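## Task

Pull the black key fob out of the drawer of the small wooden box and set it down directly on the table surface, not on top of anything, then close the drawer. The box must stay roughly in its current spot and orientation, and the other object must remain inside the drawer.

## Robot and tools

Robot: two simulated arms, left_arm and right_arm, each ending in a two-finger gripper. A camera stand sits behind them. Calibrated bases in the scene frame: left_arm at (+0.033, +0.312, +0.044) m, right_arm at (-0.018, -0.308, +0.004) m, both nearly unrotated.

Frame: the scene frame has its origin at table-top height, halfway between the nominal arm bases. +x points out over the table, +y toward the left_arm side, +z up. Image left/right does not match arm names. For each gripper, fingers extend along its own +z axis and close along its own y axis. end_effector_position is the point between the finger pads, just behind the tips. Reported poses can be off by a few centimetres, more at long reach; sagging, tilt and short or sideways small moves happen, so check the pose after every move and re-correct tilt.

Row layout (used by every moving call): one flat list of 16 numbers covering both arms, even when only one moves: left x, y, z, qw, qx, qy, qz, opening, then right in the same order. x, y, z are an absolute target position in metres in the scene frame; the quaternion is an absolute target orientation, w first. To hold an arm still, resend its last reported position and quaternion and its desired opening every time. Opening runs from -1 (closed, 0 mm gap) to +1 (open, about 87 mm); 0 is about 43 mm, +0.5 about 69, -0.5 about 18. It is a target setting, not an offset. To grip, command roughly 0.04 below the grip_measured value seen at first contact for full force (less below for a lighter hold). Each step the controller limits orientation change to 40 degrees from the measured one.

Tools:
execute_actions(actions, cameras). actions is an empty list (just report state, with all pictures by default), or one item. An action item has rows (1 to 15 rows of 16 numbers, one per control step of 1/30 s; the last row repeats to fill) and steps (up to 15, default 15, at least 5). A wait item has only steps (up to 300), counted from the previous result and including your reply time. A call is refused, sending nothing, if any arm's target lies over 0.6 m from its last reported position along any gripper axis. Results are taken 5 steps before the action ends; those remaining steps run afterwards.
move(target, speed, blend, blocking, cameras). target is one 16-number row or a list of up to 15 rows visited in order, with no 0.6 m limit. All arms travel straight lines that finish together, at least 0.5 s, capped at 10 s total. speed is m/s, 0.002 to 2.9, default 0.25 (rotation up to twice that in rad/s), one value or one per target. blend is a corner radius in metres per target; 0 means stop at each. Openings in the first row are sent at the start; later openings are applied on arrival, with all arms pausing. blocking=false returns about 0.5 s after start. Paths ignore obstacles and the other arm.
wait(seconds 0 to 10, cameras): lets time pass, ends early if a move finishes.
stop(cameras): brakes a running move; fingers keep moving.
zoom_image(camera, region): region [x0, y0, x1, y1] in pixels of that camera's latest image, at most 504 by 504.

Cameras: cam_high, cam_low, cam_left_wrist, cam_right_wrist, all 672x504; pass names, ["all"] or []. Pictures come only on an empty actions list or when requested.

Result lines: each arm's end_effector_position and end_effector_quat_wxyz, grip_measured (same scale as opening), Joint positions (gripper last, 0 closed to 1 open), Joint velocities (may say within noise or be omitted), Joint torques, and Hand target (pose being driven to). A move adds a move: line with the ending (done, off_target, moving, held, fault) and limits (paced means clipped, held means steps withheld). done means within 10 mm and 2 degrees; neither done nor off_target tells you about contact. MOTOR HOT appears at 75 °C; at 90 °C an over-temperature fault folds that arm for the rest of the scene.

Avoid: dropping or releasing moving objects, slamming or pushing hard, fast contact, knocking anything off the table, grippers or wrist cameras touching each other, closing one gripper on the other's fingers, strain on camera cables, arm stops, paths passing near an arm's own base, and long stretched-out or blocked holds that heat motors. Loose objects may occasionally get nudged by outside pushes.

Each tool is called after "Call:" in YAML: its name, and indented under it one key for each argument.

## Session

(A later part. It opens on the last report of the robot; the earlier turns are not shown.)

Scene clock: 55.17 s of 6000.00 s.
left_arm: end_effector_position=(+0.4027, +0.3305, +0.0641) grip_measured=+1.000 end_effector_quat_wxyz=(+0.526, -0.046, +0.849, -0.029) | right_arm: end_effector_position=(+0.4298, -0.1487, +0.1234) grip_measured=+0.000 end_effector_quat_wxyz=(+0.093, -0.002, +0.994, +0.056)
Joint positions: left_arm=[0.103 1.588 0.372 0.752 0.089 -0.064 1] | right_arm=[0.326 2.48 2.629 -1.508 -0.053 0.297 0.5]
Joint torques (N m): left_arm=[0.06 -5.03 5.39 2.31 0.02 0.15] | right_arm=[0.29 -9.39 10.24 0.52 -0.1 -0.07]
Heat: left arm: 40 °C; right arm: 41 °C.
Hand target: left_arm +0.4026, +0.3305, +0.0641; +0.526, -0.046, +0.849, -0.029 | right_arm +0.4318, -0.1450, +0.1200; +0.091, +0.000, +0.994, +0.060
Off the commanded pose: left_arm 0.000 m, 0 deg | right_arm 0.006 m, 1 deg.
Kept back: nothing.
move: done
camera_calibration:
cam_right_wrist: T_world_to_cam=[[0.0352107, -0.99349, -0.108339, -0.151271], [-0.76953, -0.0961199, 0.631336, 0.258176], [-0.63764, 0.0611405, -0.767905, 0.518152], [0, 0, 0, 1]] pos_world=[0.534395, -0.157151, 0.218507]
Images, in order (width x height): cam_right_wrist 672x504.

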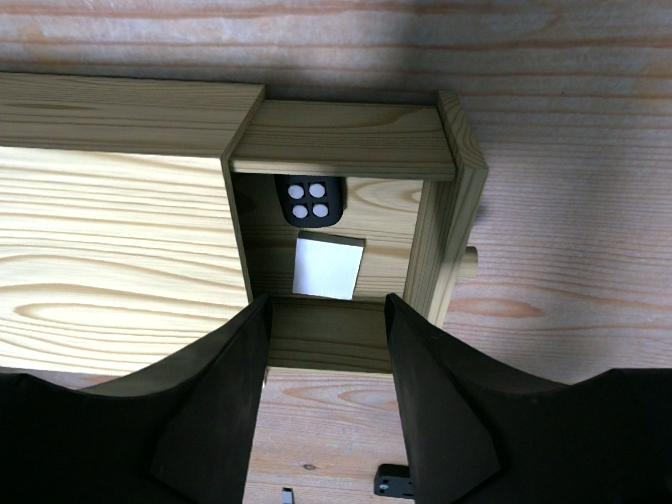

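Call:
move:
  target:
    - [0.4027,0.3305,0.0641,0.526,-0.046,0.849,-0.029,1,0.430,-0.128,0.085,0.09,0.012,0.987,0.13,-1]
    - [0.4027,0.3305,0.0641,0.526,-0.046,0.849,-0.029,1,0.430,-0.115,0.044,0.09,0.012,0.987,0.13,-1]
    - [0.4027,0.3305,0.0641,0.526,-0.046,0.849,-0.029,1,0.436,-0.155,0.044,0.09,0.012,0.987,0.13,-1]
    - [0.4027,0.3305,0.0641,0.526,-0.046,0.849,-0.029,1,0.430,-0.150,0.12,0.09,0.0,0.993,0.06,-1]
  speed: [0.2,0.08,0.05,0.15]
  cameras: ["cam_right_wrist"]

Call:
zoom_image:
  camera: "cam_right_wrist"
  region: [150, 50, 560, 400]

Scene clock: 60.20 s of 6000.00 s.
left_arm: end_effector_position=(+0.4027, +0.3305, +0.0641) grip_measured=+1.000 end_effector_quat_wxyz=(+0.526, -0.046, +0.849, -0.029) | right_arm: end_effector_position=(+0.4270, -0.1499, +0.1221) grip_measured=-0.973 end_effector_quat_wxyz=(+0.089, +0.003, +0.994, +0.066)
Joint positions: left_arm=[0.103 1.588 0.372 0.752 0.089 -0.064 1] | right_arm=[0.316 2.444 2.554 -1.472 -0.075 0.3 0.013]
Joint torques (N m): left_arm=[0.02 -5.01 5.42 2.29 0.03 0.15] | right_arm=[0.25 -9.5 10.43 0.49 0.09 -0.2]
Heat: left arm: 40 °C; right arm: 42 °C.
Hand target: left_arm +0.4026, +0.3305, +0.0641; +0.526, -0.046, +0.849, -0.029 | right_arm +0.4298, -0.1501, +0.1199; +0.091, +0.000, +0.994, +0.060
Off the commanded pose: left_arm 0.000 m, 0 deg | right_arm 0.004 m, 1 deg.
Kept back: nothing.
move: done
camera_calibration:
cam_right_wrist: T_world_to_cam=[[0.0262109, -0.991298, -0.129003, -0.145868], [-0.764323, -0.103046, 0.636547, 0.252829], [-0.6443, 0.0819151, -0.760373, 0.520443], [0, 0, 0, 1]] pos_world=[0.532388, -0.161177, 0.215976]
Images, in order (width x height): cam_right_wrist 672x504.

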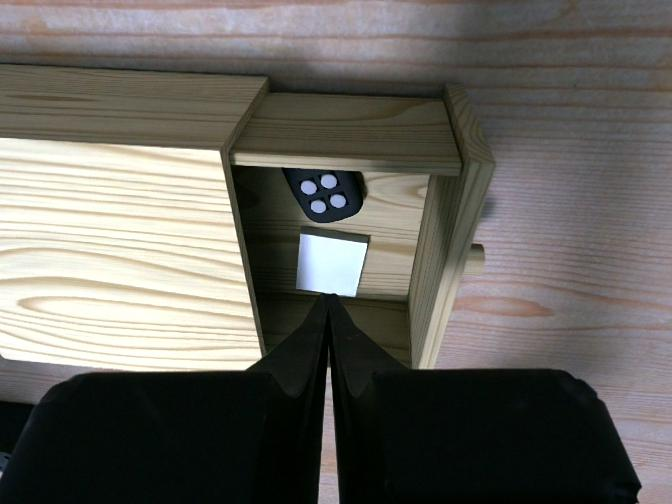

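Scaled by 1.229 from the camera's 672x504 image, which has a finer 960x720 frame.

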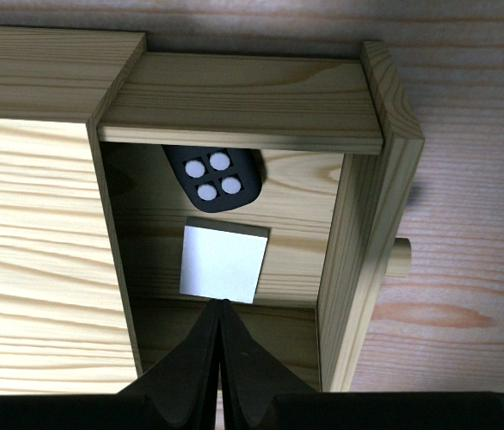

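Call:
move:
  target:
    - [0.4027,0.3305,0.0641,0.526,-0.046,0.849,-0.029,1,0.448,-0.130,0.085,0.09,0.012,0.987,0.13,-1]
    - [0.4027,0.3305,0.0641,0.526,-0.046,0.849,-0.029,1,0.450,-0.118,0.042,0.09,0.012,0.987,0.13,-1]
    - [0.4027,0.3305,0.0641,0.526,-0.046,0.849,-0.029,1,0.458,-0.165,0.042,0.09,0.012,0.987,0.13,-1]
    - [0.4027,0.3305,0.0641,0.526,-0.046,0.849,-0.029,1,0.440,-0.155,0.12,0.09,0.0,0.993,0.06,-1]
  speed: [0.2,0.08,0.05,0.15]
  cameras: ["cam_right_wrist"]

Call:
zoom_image:
  camera: "cam_right_wrist"
  region: [150, 50, 560, 400]

Scene clock: 65.33 s of 6000.00 s.
left_arm: end_effector_position=(+0.4027, +0.3305, +0.0641) grip_measured=+1.000 end_effector_quat_wxyz=(+0.526, -0.046, +0.849, -0.029) | right_arm: end_effector_position=(+0.4377, -0.1541, +0.1237) grip_measured=-0.973 end_effector_quat_wxyz=(+0.094, -0.005, +0.993, +0.066)
Joint positions: left_arm=[0.103 1.588 0.372 0.752 0.089 -0.064 1] | right_arm=[0.303 2.553 2.767 -1.567 -0.078 0.272 0.013]
Joint torques (N m): left_arm=[0.05 -5 5.41 2.3 0.02 0.14] | right_arm=[0.14 -9.58 9.94 0.54 0.1 -0.06]
Heat: left arm: 40 °C; right arm: 42 °C.
Hand target: left_arm +0.4026, +0.3305, +0.0641; +0.526, -0.046, +0.849, -0.029 | right_arm +0.4397, -0.1551, +0.1199; +0.094, +0.000, +0.994, +0.061
Off the commanded pose: left_arm 0.000 m, 0 deg | right_arm 0.004 m, 1 deg.
joint sent to its limit (right arm) — joint 4 (wrist pitch), lower limit.
Kept back: nothing.
move: done
camera_calibration:
cam_right_wrist: T_world_to_cam=[[0.0424311, -0.990749, -0.128907, -0.157017], [-0.770271, -0.114611, 0.627333, 0.261587], [-0.636304, 0.0726747, -0.768008, 0.524959], [0, 0, 0, 1]] pos_world=[0.542189, -0.163735, 0.21883]
Images, in order (width x height): cam_right_wrist 672x504.

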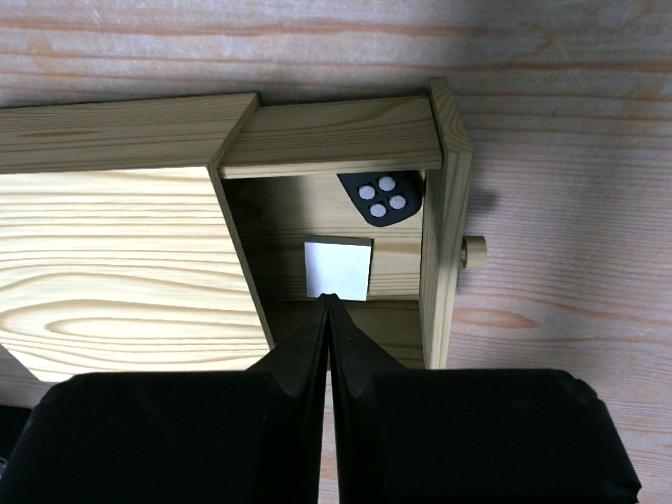

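Scaled by 1.229 from the camera's 672x504 image, which has a finer 960x720 frame.

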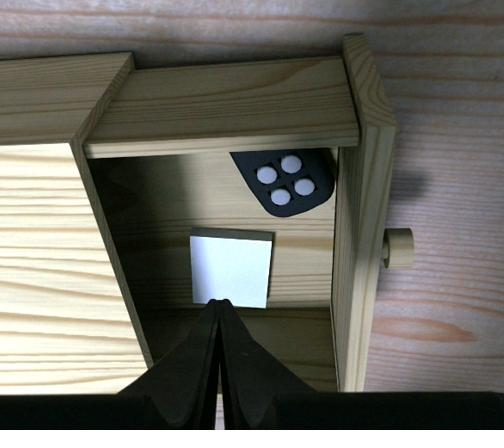

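Call:
move:
  target:
    - [0.4027,0.3305,0.0641,0.526,-0.046,0.849,-0.029,1,0.438,-0.164,0.085,0.09,0.0,0.995,0.01,-1]
    - [0.4027,0.3305,0.0641,0.526,-0.046,0.849,-0.029,1,0.440,-0.163,0.042,0.09,0.0,0.995,0.01,-1]
    - [0.4027,0.3305,0.0641,0.526,-0.046,0.849,-0.029,1,0.430,-0.138,0.042,0.09,0.0,0.995,0.01,-1]
    - [0.4027,0.3305,0.0641,0.526,-0.046,0.849,-0.029,1,0.440,-0.155,0.12,0.09,0.0,0.993,0.06,-1]
  speed: [0.2,0.08,0.05,0.15]
  cameras: ["cam_right_wrist","cam_high"]

Call:
zoom_image:
  camera: "cam_right_wrist"
  region: [150, 50, 560, 400]

Scene clock: 70.63 s of 6000.00 s.
left_arm: end_effector_position=(+0.4027, +0.3305, +0.0641) grip_measured=+1.000 end_effector_quat_wxyz=(+0.526, -0.046, +0.849, -0.029) | right_arm: end_effector_position=(+0.4386, -0.1564, +0.1234) grip_measured=-0.973 end_effector_quat_wxyz=(+0.096, +0.005, +0.994, +0.058)
Joint positions: left_arm=[0.103 1.588 0.372 0.752 0.089 -0.064 1] | right_arm=[0.304 2.553 2.767 -1.568 -0.058 0.29 0.013]
Joint torques (N m): left_arm=[0.03 -5.01 5.38 2.3 0.02 0.15] | right_arm=[-0.08 -9.59 9.78 0.53 -0.1 -0.29]
Motor temperatures (°C): left_arm=[26 38 40 40 24 27 23] | right_arm=[25 44 34 32 28 29 29]
Heat: left arm: 40 °C; right arm: 44 °C.
Hand target: left_arm +0.4026, +0.3305, +0.0641; +0.526, -0.046, +0.849, -0.029 | right_arm +0.4397, -0.1551, +0.1198; +0.093, +0.000, +0.994, +0.061
Off the commanded pose: left_arm 0.000 m, 0 deg | right_arm 0.004 m, 1 deg.
joint sent to its limit (right arm) — joint 4 (wrist pitch), lower limit.
Kept back: nothing.
move: done
camera_calibration:
cam_right_wrist: T_world_to_cam=[[0.0214861, -0.993325, -0.113328, -0.152521], [-0.774152, -0.0882583, 0.626817, 0.268072], [-0.632635, 0.0742649, -0.770881, 0.52435], [0, 0, 0, 1]] pos_world=[0.542528, -0.166784, 0.218895]
Images, in order (width x height): cam_high 672x504, cam_right_wrist 672x504.

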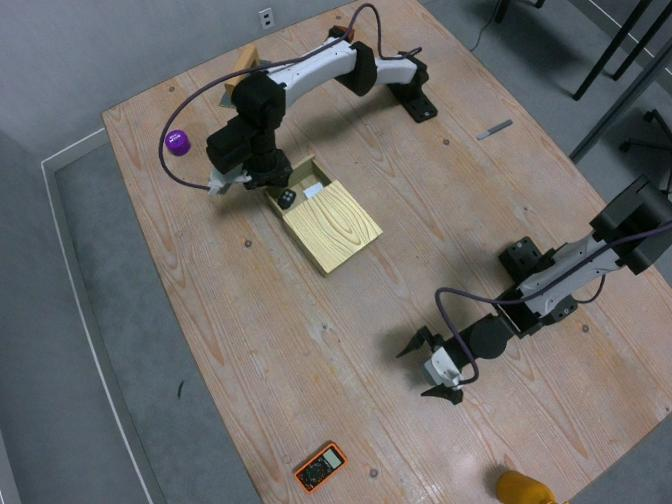

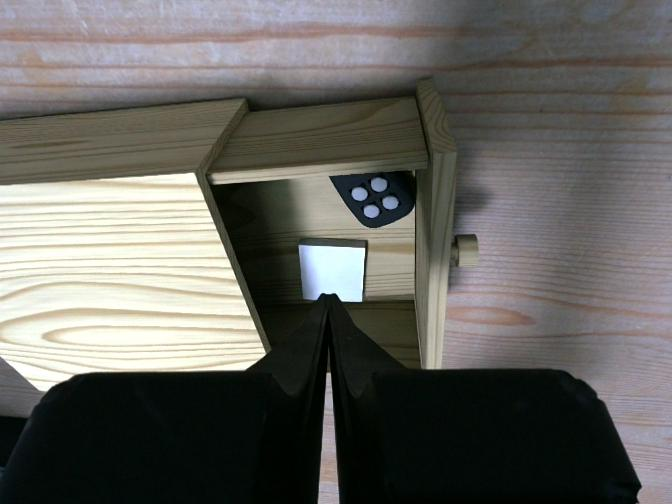

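Scaled by 1.229 from the camera's 672x504 image, which has a finer 960x720 frame.

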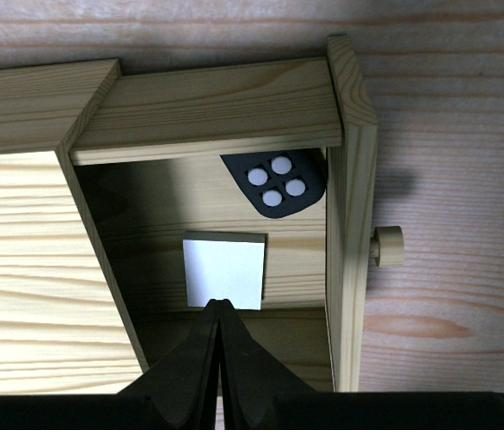

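Call:
zoom_image:
  camera: "cam_high"
  region: [250, 140, 350, 240]

Scaled by 5.040 from the camera's 672x504 image, which has a finer 960x720 frame.

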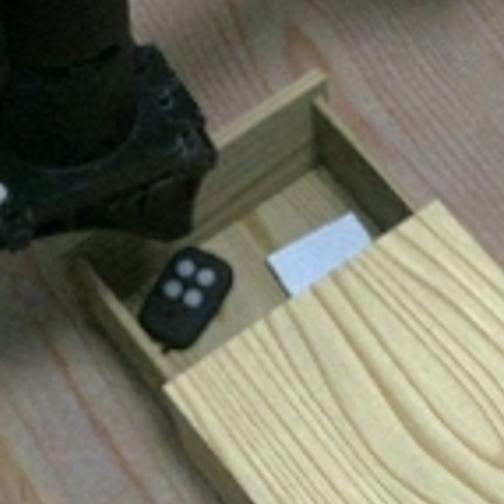

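Call:
move:
  target:
    - [0.4027,0.3305,0.0641,0.526,-0.046,0.849,-0.029,1,0.438,-0.163,0.085,0.09,0.0,0.995,0.01,-1]
    - [0.4027,0.3305,0.0641,0.526,-0.046,0.849,-0.029,1,0.443,-0.161,0.034,0.09,0.0,0.995,0.01,-1]
    - [0.4027,0.3305,0.0641,0.526,-0.046,0.849,-0.029,1,0.420,-0.130,0.034,0.09,0.0,0.995,0.01,-1]
    - [0.4027,0.3305,0.0641,0.526,-0.046,0.849,-0.029,1,0.440,-0.165,0.12,0.09,0.0,0.993,0.06,-1]
  speed: [0.2,0.08,0.05,0.15]
  cameras: ["cam_right_wrist","cam_high"]

Call:
zoom_image:
  camera: "cam_high"
  region: [250, 140, 350, 240]

Scene clock: 76.10 s of 6000.00 s.
left_arm: end_effector_position=(+0.4027, +0.3305, +0.0641) grip_measured=+1.000 end_effector_quat_wxyz=(+0.526, -0.046, +0.849, -0.029) | right_arm: end_effector_position=(+0.4385, -0.1675, +0.1248) grip_measured=-0.973 end_effector_quat_wxyz=(+0.096, +0.006, +0.994, +0.057)
Joint positions: left_arm=[0.103 1.588 0.372 0.752 0.089 -0.064 1] | right_arm=[0.282 2.516 2.702 -1.542 -0.061 0.27 0.013]
Joint torques (N m): left_arm=[0.02 -5.01 5.42 2.31 0.02 0.15] | right_arm=[0.25 -9.28 10.18 0.5 -0.13 -0.28]
Heat: left arm: 40 °C; right arm: 45 °C.
Hand target: left_arm +0.4026, +0.3305, +0.0641; +0.526, -0.046, +0.849, -0.029 | right_arm +0.4398, -0.1652, +0.1199; +0.092, +0.000, +0.994, +0.060
Off the commanded pose: left_arm 0.000 m, 0 deg | right_arm 0.006 m, 1 deg.
Kept back: nothing.
move: done
camera_calibration:
cam_right_wrist: T_world_to_cam=[[0.0198356, -0.993468, -0.112376, -0.162834], [-0.77353, -0.0864617, 0.627834, 0.266026], [-0.633449, 0.0744728, -0.770193, 0.526513], [0, 0, 0, 1]] pos_world=[0.542528, -0.17798, 0.220198]
Images, in order (width x height): cam_high 672x504, cam_right_wrist 672x504.

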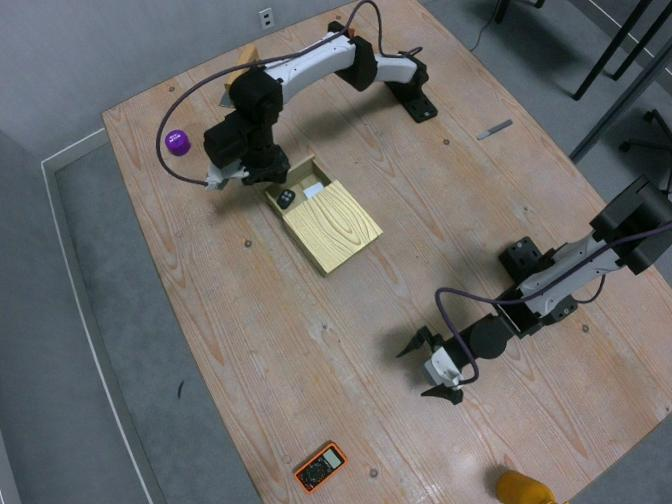

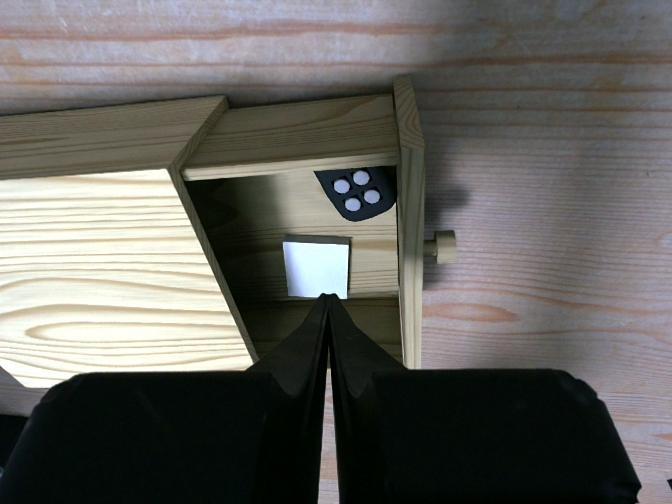

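Scaled by 5.040 from the camera's 672x504 image, which has a finer 960x720 frame.

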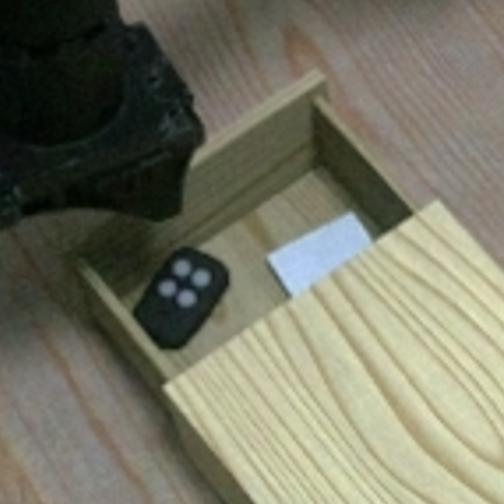

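Call:
move:
  target:
    - [0.4027,0.3305,0.0641,0.526,-0.046,0.849,-0.029,1,0.442,-0.168,0.075,0.09,0.0,0.995,0.01,-1]
    - [0.4027,0.3305,0.0641,0.526,-0.046,0.849,-0.029,1,0.452,-0.158,0.038,0.09,0.0,0.995,0.01,-1]
    - [0.4027,0.3305,0.0641,0.526,-0.046,0.849,-0.029,1,0.440,-0.115,0.038,0.09,0.0,0.995,0.01,-1]
  speed: [0.2,0.08,0.05]
  cameras: ["cam_right_wrist","cam_high"]

Call:
zoom_image:
  camera: "cam_high"
  region: [250, 140, 350, 240]

Call:
move:
  target: [0.4027,0.3305,0.0641,0.526,-0.046,0.849,-0.029,1,0.440,-0.165,0.12,0.09,0.0,0.993,0.06,-1]
  cameras: ["cam_right_wrist","cam_high"]

Call:
zoom_image:
  camera: "cam_high"
  region: [250, 140, 350, 240]

Scene clock: 79.77 s of 6000.00 s.
left_arm: end_effector_position=(+0.4027, +0.3305, +0.0641) grip_measured=+1.000 end_effector_quat_wxyz=(+0.526, -0.046, +0.849, -0.029) | right_arm: end_effector_position=(+0.4361, -0.1288, +0.0458) grip_measured=-0.973 end_effector_quat_wxyz=(+0.086, -0.001, +0.996, +0.004)
Joint positions: left_arm=[0.103 1.588 0.372 0.752 0.089 -0.064 1] | right_arm=[0.394 2.524 2.398 -1.28 0.054 0.358 0.013]
Joint torques (N m): left_arm=[0.02 -4.97 5.41 2.29 0.02 0.14] | right_arm=[1.95 -9.11 10.62 0.62 -0.03 0.09]
Heat: left arm: 41 °C; right arm: 45 °C.
Hand target: left_arm +0.4026, +0.3305, +0.0641; +0.526, -0.046, +0.849, -0.029 | right_arm +0.4393, -0.1153, +0.0382; +0.091, +0.000, +0.996, +0.010
Off the commanded pose: left_arm 0.000 m, 0 deg | right_arm 0.016 m, 1 deg.
Kept back: nothing.
move: off_target (right_arm)
camera_calibration:
cam_right_wrist: T_world_to_cam=[[0.0234945, -0.999707, -0.00581343, -0.14051], [-0.761197, -0.0216583, 0.648159, 0.319072], [-0.648095, -0.010803, -0.761483, 0.456264], [0, 0, 0, 1]] pos_world=[0.54188, -0.128629, 0.139811]
Images, in order (width x height): cam_high 672x504, cam_right_wrist 672x504.

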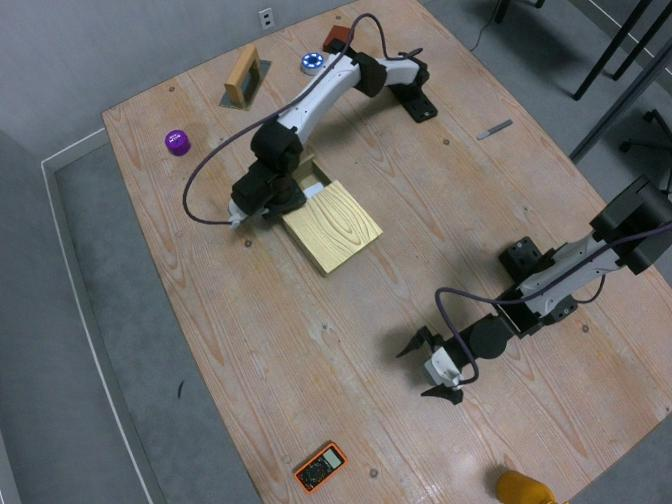

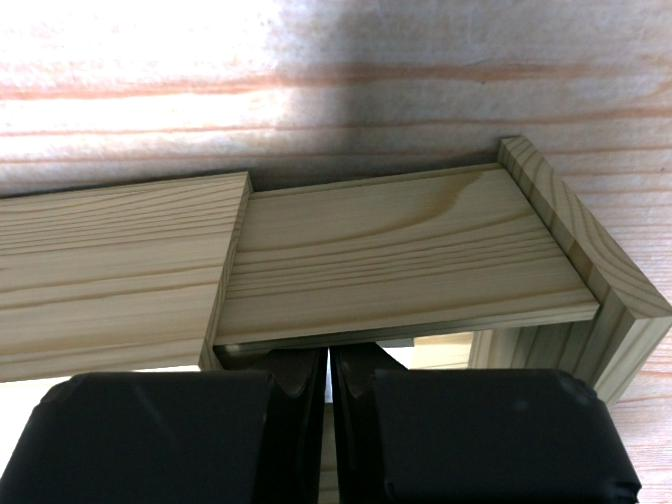

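Scaled by 5.040 from the camera's 672x504 image, which has a finer 960x720 frame.

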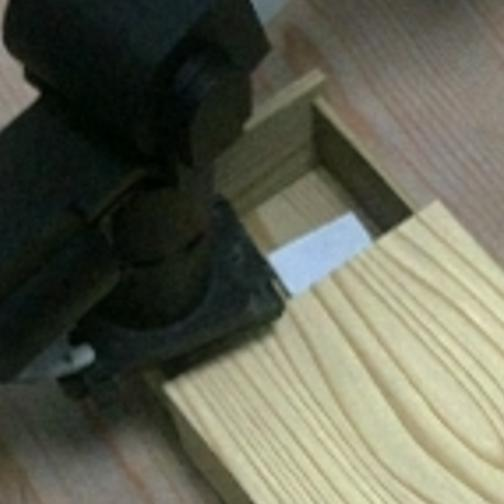

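Scene clock: 81.13 s of 6000.00 s.
left_arm: end_effector_position=(+0.4027, +0.3305, +0.0641) grip_measured=+1.000 end_effector_quat_wxyz=(+0.526, -0.046, +0.849, -0.029) | right_arm: end_effector_position=(+0.4392, -0.1698, +0.1217) grip_measured=-0.973 end_effector_quat_wxyz=(+0.093, +0.009, +0.994, +0.056)
Joint positions: left_arm=[0.103 1.588 0.372 0.752 0.089 -0.064 1] | right_arm=[0.277 2.524 2.705 -1.544 -0.061 0.27 0.013]
Joint torques (N m): left_arm=[0.08 -4.96 5.41 2.3 0.02 0.15] | right_arm=[0.7 -9.8 10.04 0.5 -0.11 -0.24]
Heat: left arm: 41 °C; right arm: 45 °C.
Hand target: left_arm +0.4026, +0.3305, +0.0641; +0.526, -0.046, +0.849, -0.029 | right_arm +0.4397, -0.1650, +0.1199; +0.091, +0.000, +0.994, +0.060
Off the commanded pose: left_arm 0.000 m, 0 deg | right_arm 0.005 m, 1 deg.
Kept back: nothing.
move: done
camera_calibration:
cam_right_wrist: T_world_to_cam=[[0.0140713, -0.993752, -0.11072, -0.163238], [-0.769538, -0.0814658, 0.633384, 0.266836], [-0.638446, 0.0762909, -0.765876, 0.526723], [0, 0, 0, 1]] pos_world=[0.543922, -0.180664, 0.216322]
Images, in order (width x height): cam_high 672x504, cam_right_wrist 672x504.

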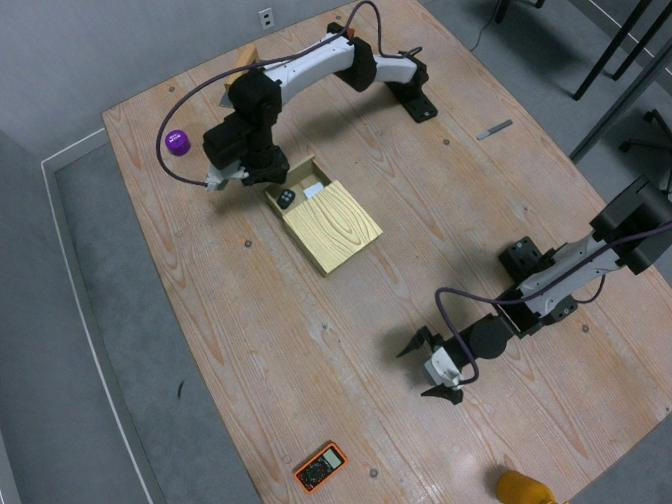

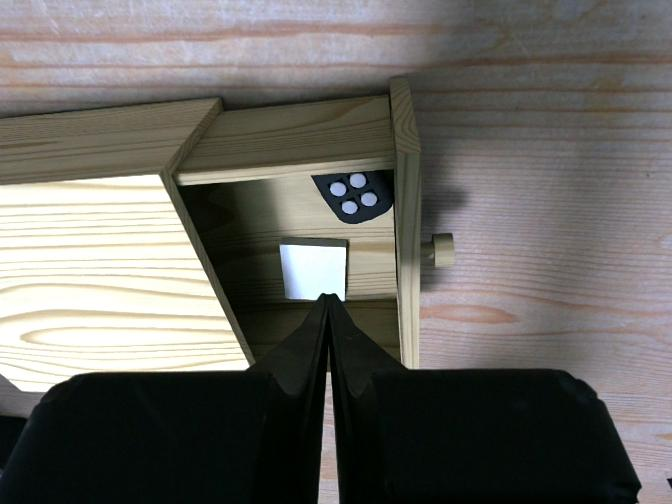

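Scaled by 5.040 from the camera's 672x504 image, which has a finer 960x720 frame.

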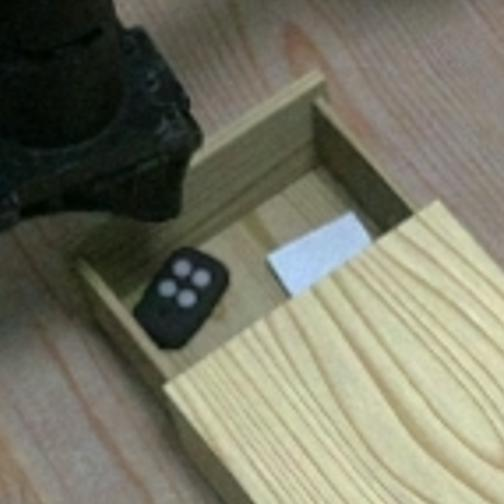

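Call:
move:
  target:
    - [0.4027,0.3305,0.0641,0.526,-0.046,0.849,-0.029,1,0.446,-0.165,0.075,0.09,0.0,0.995,0.01,-1]
    - [0.4027,0.3305,0.0641,0.526,-0.046,0.849,-0.029,1,0.450,-0.160,0.026,0.09,0.0,0.995,0.01,-1]
  speed: [0.2,0.08]
  cameras: ["cam_low","cam_right_wrist"]

Call:
move:
  target: [0.4027,0.3305,0.0641,0.526,-0.046,0.849,-0.029,1,0.440,-0.130,0.024,0.09,0.0,0.995,0.01,-1]
  speed: 0.05

Call:
move:
  target: [0.4027,0.3305,0.0641,0.526,-0.046,0.849,-0.029,1,0.440,-0.165,0.12,0.09,0.0,0.993,0.06,-1]
  cameras: ["cam_right_wrist","cam_high"]

Call:
zoom_image:
  camera: "cam_high"
  region: [250, 140, 350, 240]

Scene clock: 83.90 s of 6000.00 s.
left_arm: end_effector_position=(+0.4027, +0.3305, +0.0641) grip_measured=+1.000 end_effector_quat_wxyz=(+0.526, -0.046, +0.849, -0.029) | right_arm: end_effector_position=(+0.4386, -0.1661, +0.0444) grip_measured=-0.973 end_effector_quat_wxyz=(+0.072, -0.002, +0.997, +0.009)
Joint positions: left_arm=[0.103 1.588 0.372 0.752 0.089 -0.064 1] | right_arm=[0.315 2.495 2.339 -1.27 0.022 0.279 0.013]
Joint torques (N m): left_arm=[0.02 -5 5.39 2.3 0.03 0.14] | right_arm=[1.01 -10.06 3.99 1.29 0.14 0.01]
Heat: left arm: 41 °C; right arm: 45 °C.
Hand target: left_arm +0.4026, +0.3305, +0.0641; +0.526, -0.046, +0.849, -0.029 | right_arm +0.4489, -0.1603, +0.0268; +0.088, +0.000, +0.996, +0.010
Off the commanded pose: left_arm 0.000 m, 0 deg | right_arm 0.023 m, 2 deg.
Kept back: nothing.
move: off_target (right_arm)
camera_calibration:
cam_right_wrist: T_world_to_cam=[[0.0263128, -0.999508, -0.0170745, -0.178522], [-0.742345, -0.0309764, 0.669301, 0.310409], [-0.669501, -0.00493605, -0.742795, 0.466001], [0, 0, 0, 1]] pos_world=[0.547116, -0.166519, 0.135338]
Images, in order (width x height): cam_low 672x504, cam_right_wrist 672x504.

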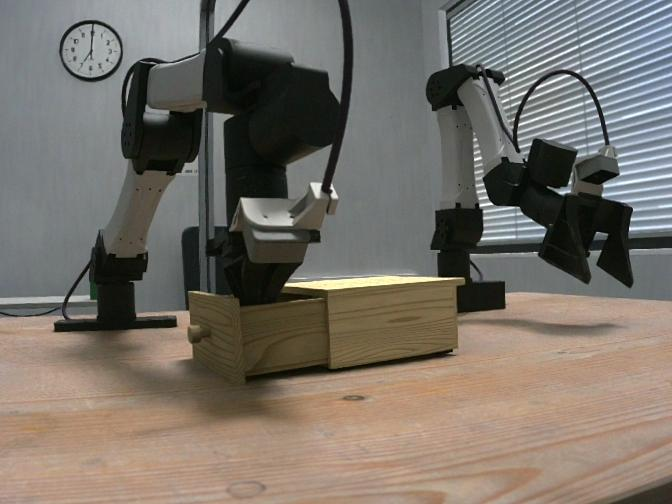

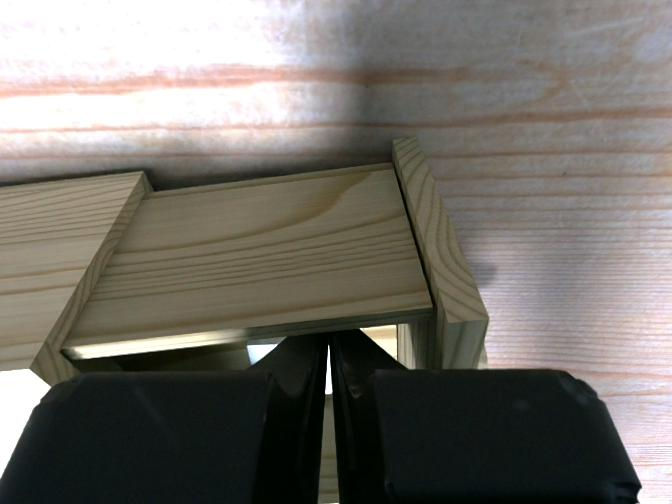

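Scene clock: 85.33 s of 6000.00 s.
left_arm: end_effector_position=(+0.4027, +0.3305, +0.0641) grip_measured=+1.000 end_effector_quat_wxyz=(+0.526, -0.046, +0.849, -0.029) | right_arm: end_effector_position=(+0.4304, -0.1386, +0.0367) grip_measured=-0.973 end_effector_quat_wxyz=(+0.078, -0.004, +0.997, -0.002)
Joint positions: left_arm=[0.103 1.588 0.372 0.752 0.089 -0.064 1] | right_arm=[0.382 2.493 2.304 -1.237 0.056 0.34 0.013]
Joint torques (N m): left_arm=[0.03 -5.07 5.42 2.3 0.02 0.14] | right_arm=[0.4 -9.8 6.65 1.05 -0.06 -0.02]
Heat: left arm: 41 °C; right arm: 45 °C.
Hand target: left_arm +0.4026, +0.3305, +0.0641; +0.526, -0.046, +0.849, -0.029 | right_arm +0.4393, -0.1303, +0.0246; +0.089, +0.000, +0.996, +0.010
Off the commanded pose: left_arm 0.000 m, 0 deg | right_arm 0.018 m, 2 deg.
Kept back: nothing.
move: off_target (right_arm)

Scene clock: 86.80 s of 6000.00 s.
left_arm: end_effector_position=(+0.4027, +0.3305, +0.0641) grip_measured=+1.000 end_effector_quat_wxyz=(+0.526, -0.046, +0.849, -0.029) | right_arm: end_effector_position=(+0.4387, -0.1689, +0.1235) grip_measured=-0.973 end_effector_quat_wxyz=(+0.094, +0.008, +0.994, +0.057)
Joint positions: left_arm=[0.103 1.588 0.372 0.752 0.089 -0.064 1] | right_arm=[0.279 2.519 2.702 -1.543 -0.061 0.27 0.013]
Joint torques (N m): left_arm=[0.02 -4.97 5.38 2.29 0.02 0.14] | right_arm=[0.54 -9.33 9.92 0.47 -0.11 -0.26]
Heat: left arm: 41 °C; right arm: 46 °C.
Hand target: left_arm +0.4026, +0.3305, +0.0641; +0.526, -0.046, +0.849, -0.029 | right_arm +0.4397, -0.1652, +0.1199; +0.091, +0.000, +0.994, +0.060
Off the commanded pose: left_arm 0.000 m, 0 deg | right_arm 0.005 m, 1 deg.
Kept back: nothing.
move: done
camera_calibration:
cam_right_wrist: T_world_to_cam=[[0.01635, -0.993633, -0.111477, -0.163047], [-0.771458, -0.0834623, 0.630782, 0.26617], [-0.63607, 0.0756863, -0.767911, 0.526861], [0, 0, 0, 1]] pos_world=[0.543125, -0.17967, 0.21851]
Images, in order (width x height): cam_high 672x504, cam_right_wrist 672x504.

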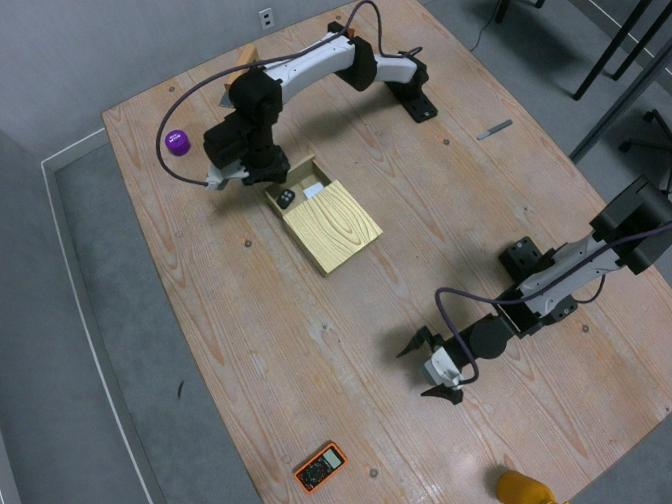

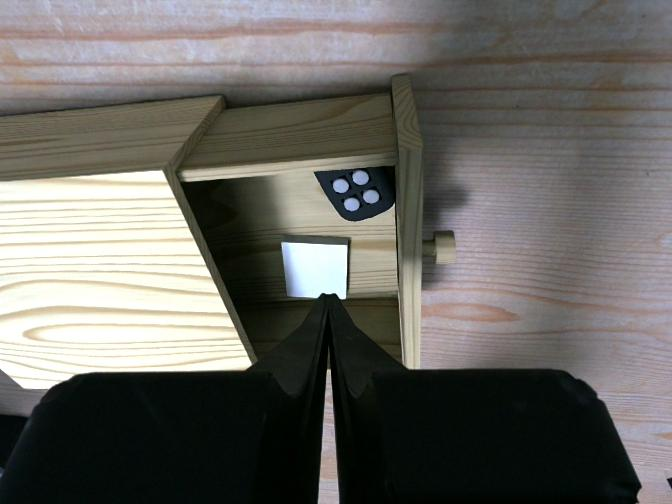

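Scaled by 5.040 from the camera's 672x504 image, which has a finer 960x720 frame.

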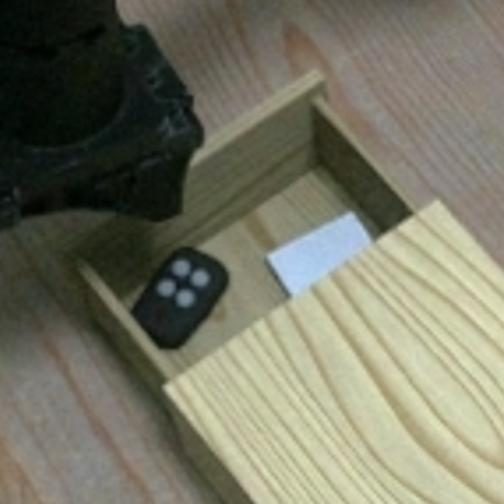

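Call:
move:
  target:
    - [0.4027,0.3305,0.0641,0.526,-0.046,0.849,-0.029,1,0.404,-0.176,0.08,0.09,0.0,0.995,0.01,-1]
    - [0.4027,0.3305,0.0641,0.526,-0.046,0.849,-0.029,1,0.410,-0.178,0.036,0.09,0.0,0.995,0.01,-1]
    - [0.4027,0.3305,0.0641,0.526,-0.046,0.849,-0.029,1,0.440,-0.140,0.034,0.09,0.0,0.995,0.01,-1]
  speed: [0.2,0.08,0.05]

Call:
move:
  target: [0.4027,0.3305,0.0641,0.526,-0.046,0.849,-0.029,1,0.440,-0.165,0.12,0.09,0.0,0.993,0.06,-1]
  cameras: ["cam_right_wrist","cam_high"]

Call:
zoom_image:
  camera: "cam_high"
  region: [250, 140, 350, 240]

Scene clock: 90.73 s of 6000.00 s.
left_arm: end_effector_position=(+0.4027, +0.3305, +0.0641) grip_measured=+1.000 end_effector_quat_wxyz=(+0.526, -0.046, +0.849, -0.029) | right_arm: end_effector_position=(+0.4334, -0.1448, +0.0389) grip_measured=-0.973 end_effector_quat_wxyz=(+0.084, -0.002, +0.996, +0.013)
Joint positions: left_arm=[0.103 1.588 0.372 0.752 0.089 -0.064 1] | right_arm=[0.359 2.463 2.259 -1.199 0.029 0.322 0.013]
Joint torques (N m): left_arm=[0.06 -4.98 5.42 2.31 0.02 0.13] | right_arm=[0.84 -9.18 10.7 0.57 0.15 -0.04]
Heat: left arm: 41 °C; right arm: 46 °C.
Hand target: left_arm +0.4026, +0.3305, +0.0641; +0.526, -0.046, +0.849, -0.029 | right_arm +0.4397, -0.1400, +0.0341; +0.091, +0.000, +0.996, +0.010
Off the commanded pose: left_arm 0.000 m, 0 deg | right_arm 0.009 m, 1 deg.
Kept back: nothing.
move: done

Scene clock: 92.17 s of 6000.00 s.
left_arm: end_effector_position=(+0.4027, +0.3305, +0.0641) grip_measured=+1.000 end_effector_quat_wxyz=(+0.526, -0.046, +0.849, -0.029) | right_arm: end_effector_position=(+0.4387, -0.1686, +0.1242) grip_measured=-0.973 end_effector_quat_wxyz=(+0.095, +0.007, +0.994, +0.057)
Joint positions: left_arm=[0.103 1.588 0.372 0.752 0.089 -0.064 1] | right_arm=[0.279 2.517 2.703 -1.543 -0.061 0.27 0.013]
Joint torques (N m): left_arm=[0.01 -5 5.48 2.3 0.03 0.14] | right_arm=[0.54 -9.46 10.11 0.49 -0.12 -0.26]
Heat: left arm: 41 °C; right arm: 46 °C.
Hand target: left_arm +0.4026, +0.3305, +0.0641; +0.526, -0.046, +0.849, -0.029 | right_arm +0.4398, -0.1652, +0.1200; +0.092, +0.000, +0.994, +0.060
Off the commanded pose: left_arm 0.000 m, 0 deg | right_arm 0.006 m, 1 deg.
Kept back: nothing.
move: done
camera_calibration:
cam_right_wrist: T_world_to_cam=[[0.017312, -0.993564, -0.111943, -0.162957], [-0.772514, -0.08437, 0.629368, 0.266208], [-0.634761, 0.0755818, -0.769003, 0.526902], [0, 0, 0, 1]] pos_world=[0.542928, -0.179272, 0.219404]
Images, in order (width x height): cam_high 672x504, cam_right_wrist 672x504.

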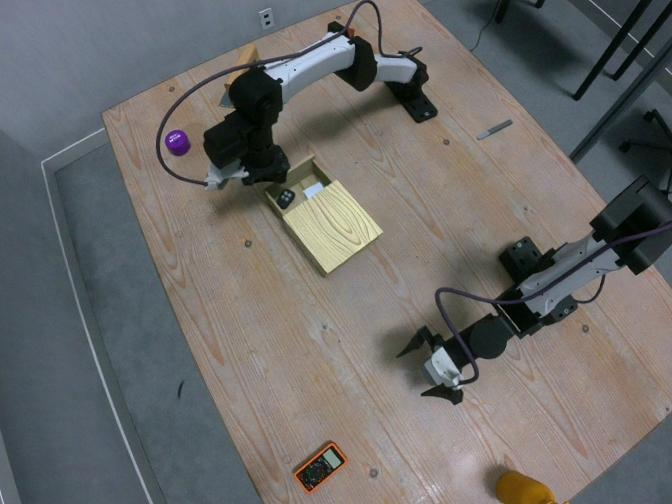

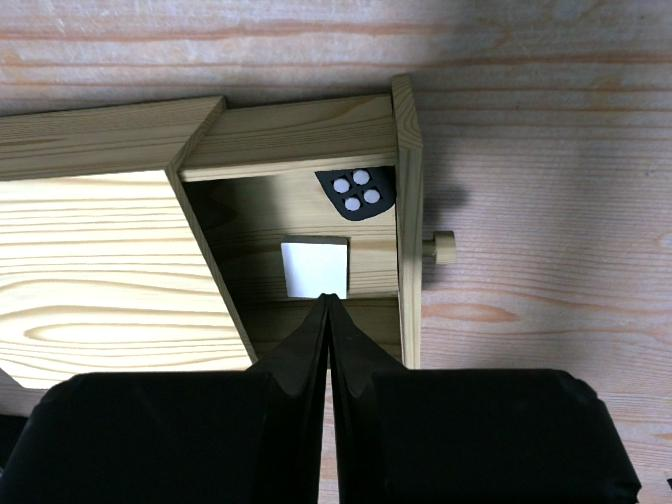

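Scaled by 5.040 from the camera's 672x504 image, which has a finer 960x720 frame.

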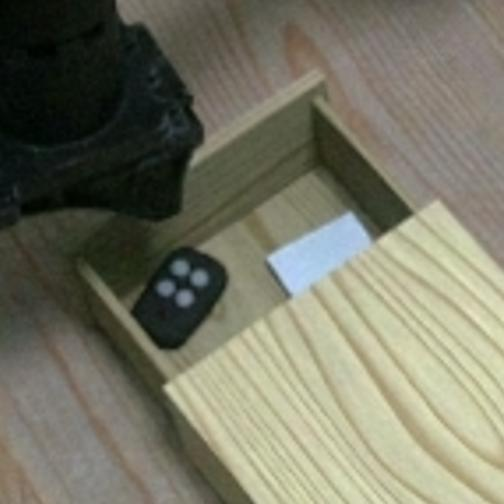

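Call:
move:
  target:
    - [0.4027,0.3305,0.0641,0.526,-0.046,0.849,-0.029,1,0.446,-0.166,0.075,0.09,0.0,0.995,0.01,-1]
    - [0.4027,0.3305,0.0641,0.526,-0.046,0.849,-0.029,1,0.456,-0.163,0.030,0.09,0.0,0.995,0.01,-1]
    - [0.4027,0.3305,0.0641,0.526,-0.046,0.849,-0.029,1,0.420,-0.156,0.028,0.09,0.0,0.995,0.01,-1]
  speed: [0.2,0.08,0.05]

Call:
move:
  target: [0.4027,0.3305,0.0641,0.526,-0.046,0.849,-0.029,1,0.440,-0.165,0.12,0.09,0.0,0.993,0.06,-1]
  cameras: ["cam_right_wrist","cam_high"]

Call:
zoom_image:
  camera: "cam_high"
  region: [250, 140, 350, 240]

Scene clock: 95.57 s of 6000.00 s.
left_arm: end_effector_position=(+0.4027, +0.3305, +0.0641) grip_measured=+1.000 end_effector_quat_wxyz=(+0.526, -0.046, +0.849, -0.029) | right_arm: end_effector_position=(+0.4428, -0.1644, +0.0460) grip_measured=-0.973 end_effector_quat_wxyz=(+0.132, +0.004, +0.991, +0.009)
Joint positions: left_arm=[0.103 1.588 0.372 0.752 0.089 -0.064 1] | right_arm=[0.328 2.35 2.081 -1.044 0.061 0.298 0.013]
Joint torques (N m): left_arm=[0.03 -4.97 5.35 2.3 0.02 0.14] | right_arm=[2.1 -9.98 3.55 0.41 -0.2 0.03]
Heat: left arm: 41 °C; right arm: 46 °C.
Hand target: left_arm +0.4026, +0.3305, +0.0641; +0.526, -0.046, +0.849, -0.029 | right_arm +0.4203, -0.1566, +0.0289; +0.090, +0.000, +0.996, +0.009
Off the commanded pose: left_arm 0.000 m, 0 deg | right_arm 0.030 m, 5 deg.
Kept back: nothing.
move: off_target (right_arm)

Scene clock: 97.03 s of 6000.00 s.
left_arm: end_effector_position=(+0.4027, +0.3305, +0.0641) grip_measured=+1.000 end_effector_quat_wxyz=(+0.526, -0.046, +0.849, -0.029) | right_arm: end_effector_position=(+0.4381, -0.1669, +0.1259) grip_measured=-0.973 end_effector_quat_wxyz=(+0.097, +0.005, +0.994, +0.057)
Joint positions: left_arm=[0.103 1.588 0.372 0.752 0.089 -0.064 1] | right_arm=[0.283 2.512 2.7 -1.541 -0.061 0.27 0.013]
Joint torques (N m): left_arm=[0.03 -5.01 5.39 2.31 0.03 0.14] | right_arm=[0.12 -9.03 10.04 0.54 -0.12 -0.27]
Heat: left arm: 41 °C; right arm: 46 °C.
Hand target: left_arm +0.4026, +0.3305, +0.0641; +0.526, -0.046, +0.849, -0.029 | right_arm +0.4398, -0.1651, +0.1199; +0.092, +0.000, +0.994, +0.060
Off the commanded pose: left_arm 0.000 m, 0 deg | right_arm 0.006 m, 1 deg.
Kept back: nothing.
move: done
camera_calibration:
cam_right_wrist: T_world_to_cam=[[0.0215695, -0.993382, -0.112815, -0.162815], [-0.774538, -0.0879537, 0.626382, 0.265492], [-0.632159, 0.0738687, -0.771309, 0.526583], [0, 0, 0, 1]] pos_world=[0.54203, -0.177285, 0.221491]
Images, in order (width x height): cam_high 672x504, cam_right_wrist 672x504.

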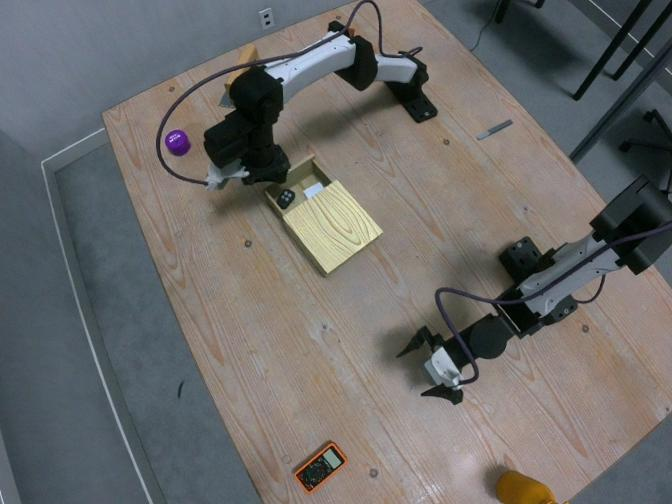

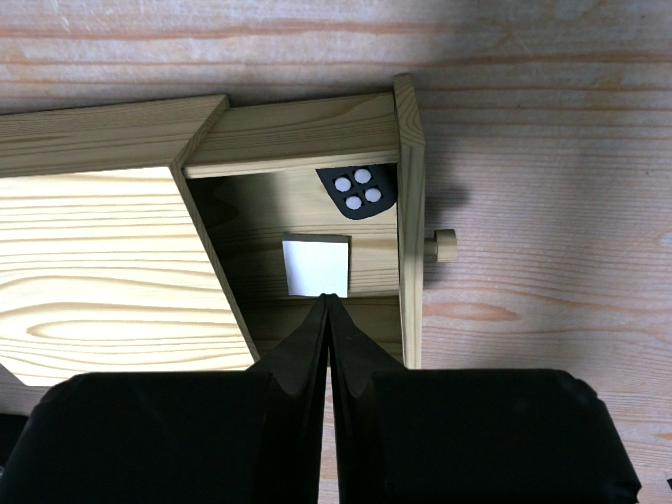

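Scaled by 5.040 from the camera's 672x504 image, which has a finer 960x720 frame.

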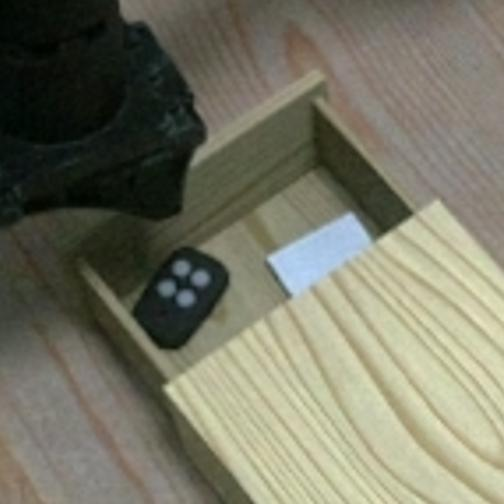

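Call:
move:
  target:
    - [0.4027,0.3305,0.0641,0.526,-0.046,0.849,-0.029,1,0.446,-0.166,0.075,0.09,0.0,0.995,0.01,-1]
    - [0.4027,0.3305,0.0641,0.526,-0.046,0.849,-0.029,1,0.452,-0.163,0.034,0.09,0.0,0.995,0.01,-1]
    - [0.4027,0.3305,0.0641,0.526,-0.046,0.849,-0.029,1,0.385,-0.140,0.036,0.09,0.0,0.995,0.01,-1]
  speed: [0.2,0.08,0.06]

Call:
move:
  target: [0.4027,0.3305,0.0641,0.526,-0.046,0.849,-0.029,1,0.440,-0.165,0.12,0.09,0.0,0.993,0.06,-1]
  cameras: ["cam_right_wrist","cam_high"]

Call:
zoom_image:
  camera: "cam_high"
  region: [250, 140, 350, 240]

Scene clock: 100.63 s of 6000.00 s.
left_arm: end_effector_position=(+0.4027, +0.3305, +0.0641) grip_measured=+1.000 end_effector_quat_wxyz=(+0.526, -0.046, +0.849, -0.029) | right_arm: end_effector_position=(+0.3973, -0.1461, +0.0325) grip_measured=-0.973 end_effector_quat_wxyz=(+0.100, +0.000, +0.995, +0.004)
Joint positions: left_arm=[0.103 1.588 0.372 0.752 0.089 -0.064 1] | right_arm=[0.392 2.257 1.873 -0.997 0.062 0.357 0.013]
Joint torques (N m): left_arm=[0.01 -5.03 5.41 2.3 0.03 0.14] | right_arm=[1.74 -12.03 5.05 0.38 -0.1 0]
Heat: left arm: 41 °C; right arm: 46 °C.
Hand target: left_arm +0.4026, +0.3305, +0.0641; +0.526, -0.046, +0.849, -0.029 | right_arm +0.3853, -0.1401, +0.0359; +0.090, +0.000, +0.996, +0.010
Off the commanded pose: left_arm 0.000 m, 0 deg | right_arm 0.014 m, 1 deg.
Kept back: nothing.
move: off_target (right_arm)

Scene clock: 102.23 s of 6000.00 s.
left_arm: end_effector_position=(+0.4027, +0.3305, +0.0641) grip_measured=+1.000 end_effector_quat_wxyz=(+0.526, -0.046, +0.849, -0.029) | right_arm: end_effector_position=(+0.4388, -0.1699, +0.1232) grip_measured=-0.973 end_effector_quat_wxyz=(+0.094, +0.008, +0.994, +0.056)
Joint positions: left_arm=[0.103 1.588 0.372 0.752 0.089 -0.064 1] | right_arm=[0.277 2.519 2.701 -1.543 -0.061 0.27 0.013]
Joint torques (N m): left_arm=[0.03 -4.96 5.41 2.3 0.02 0.14] | right_arm=[0.69 -9.55 10.15 0.46 -0.07 -0.27]
Heat: left arm: 42 °C; right arm: 46 °C.
Hand target: left_arm +0.4026, +0.3305, +0.0641; +0.526, -0.046, +0.849, -0.029 | right_arm +0.4398, -0.1651, +0.1198; +0.092, +0.000, +0.994, +0.060
Off the commanded pose: left_arm 0.000 m, 0 deg | right_arm 0.006 m, 1 deg.
Kept back: nothing.
move: done
camera_calibration:
cam_right_wrist: T_world_to_cam=[[0.0143716, -0.993687, -0.11126, -0.163163], [-0.77091, -0.0818743, 0.63166, 0.266282], [-0.636782, 0.0766934, -0.767221, 0.527185], [0, 0, 0, 1]] pos_world=[0.543326, -0.180763, 0.218114]
Images, in order (width x height): cam_high 672x504, cam_right_wrist 672x504.

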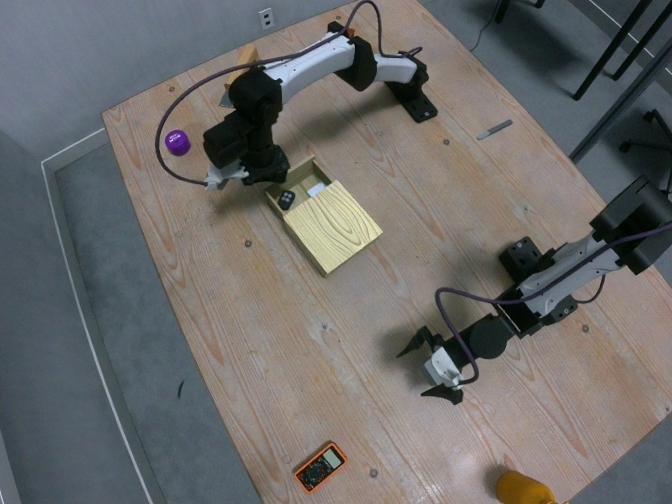

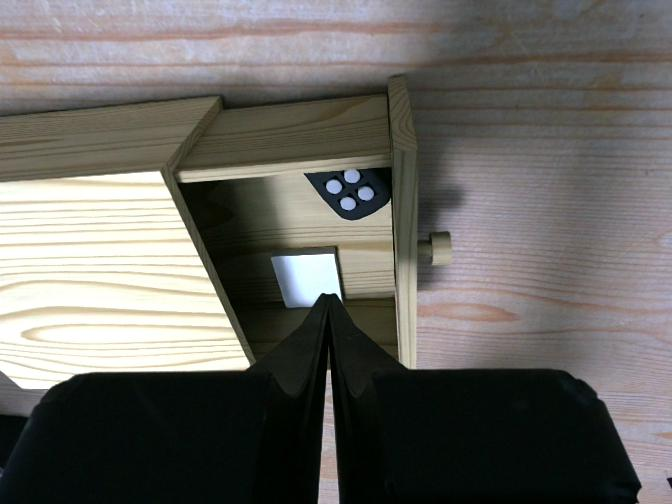

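Scaled by 5.040 from the camera's 672x504 image, which has a finer 960x720 frame.

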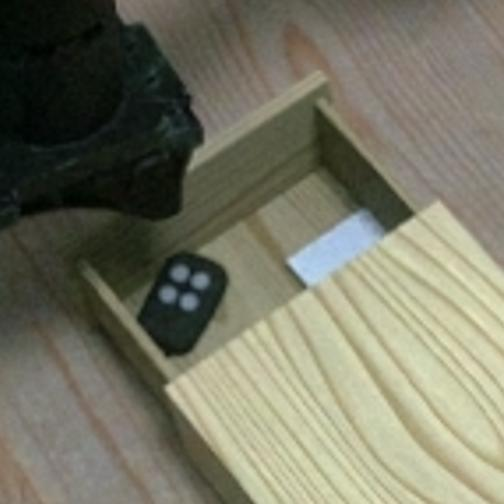

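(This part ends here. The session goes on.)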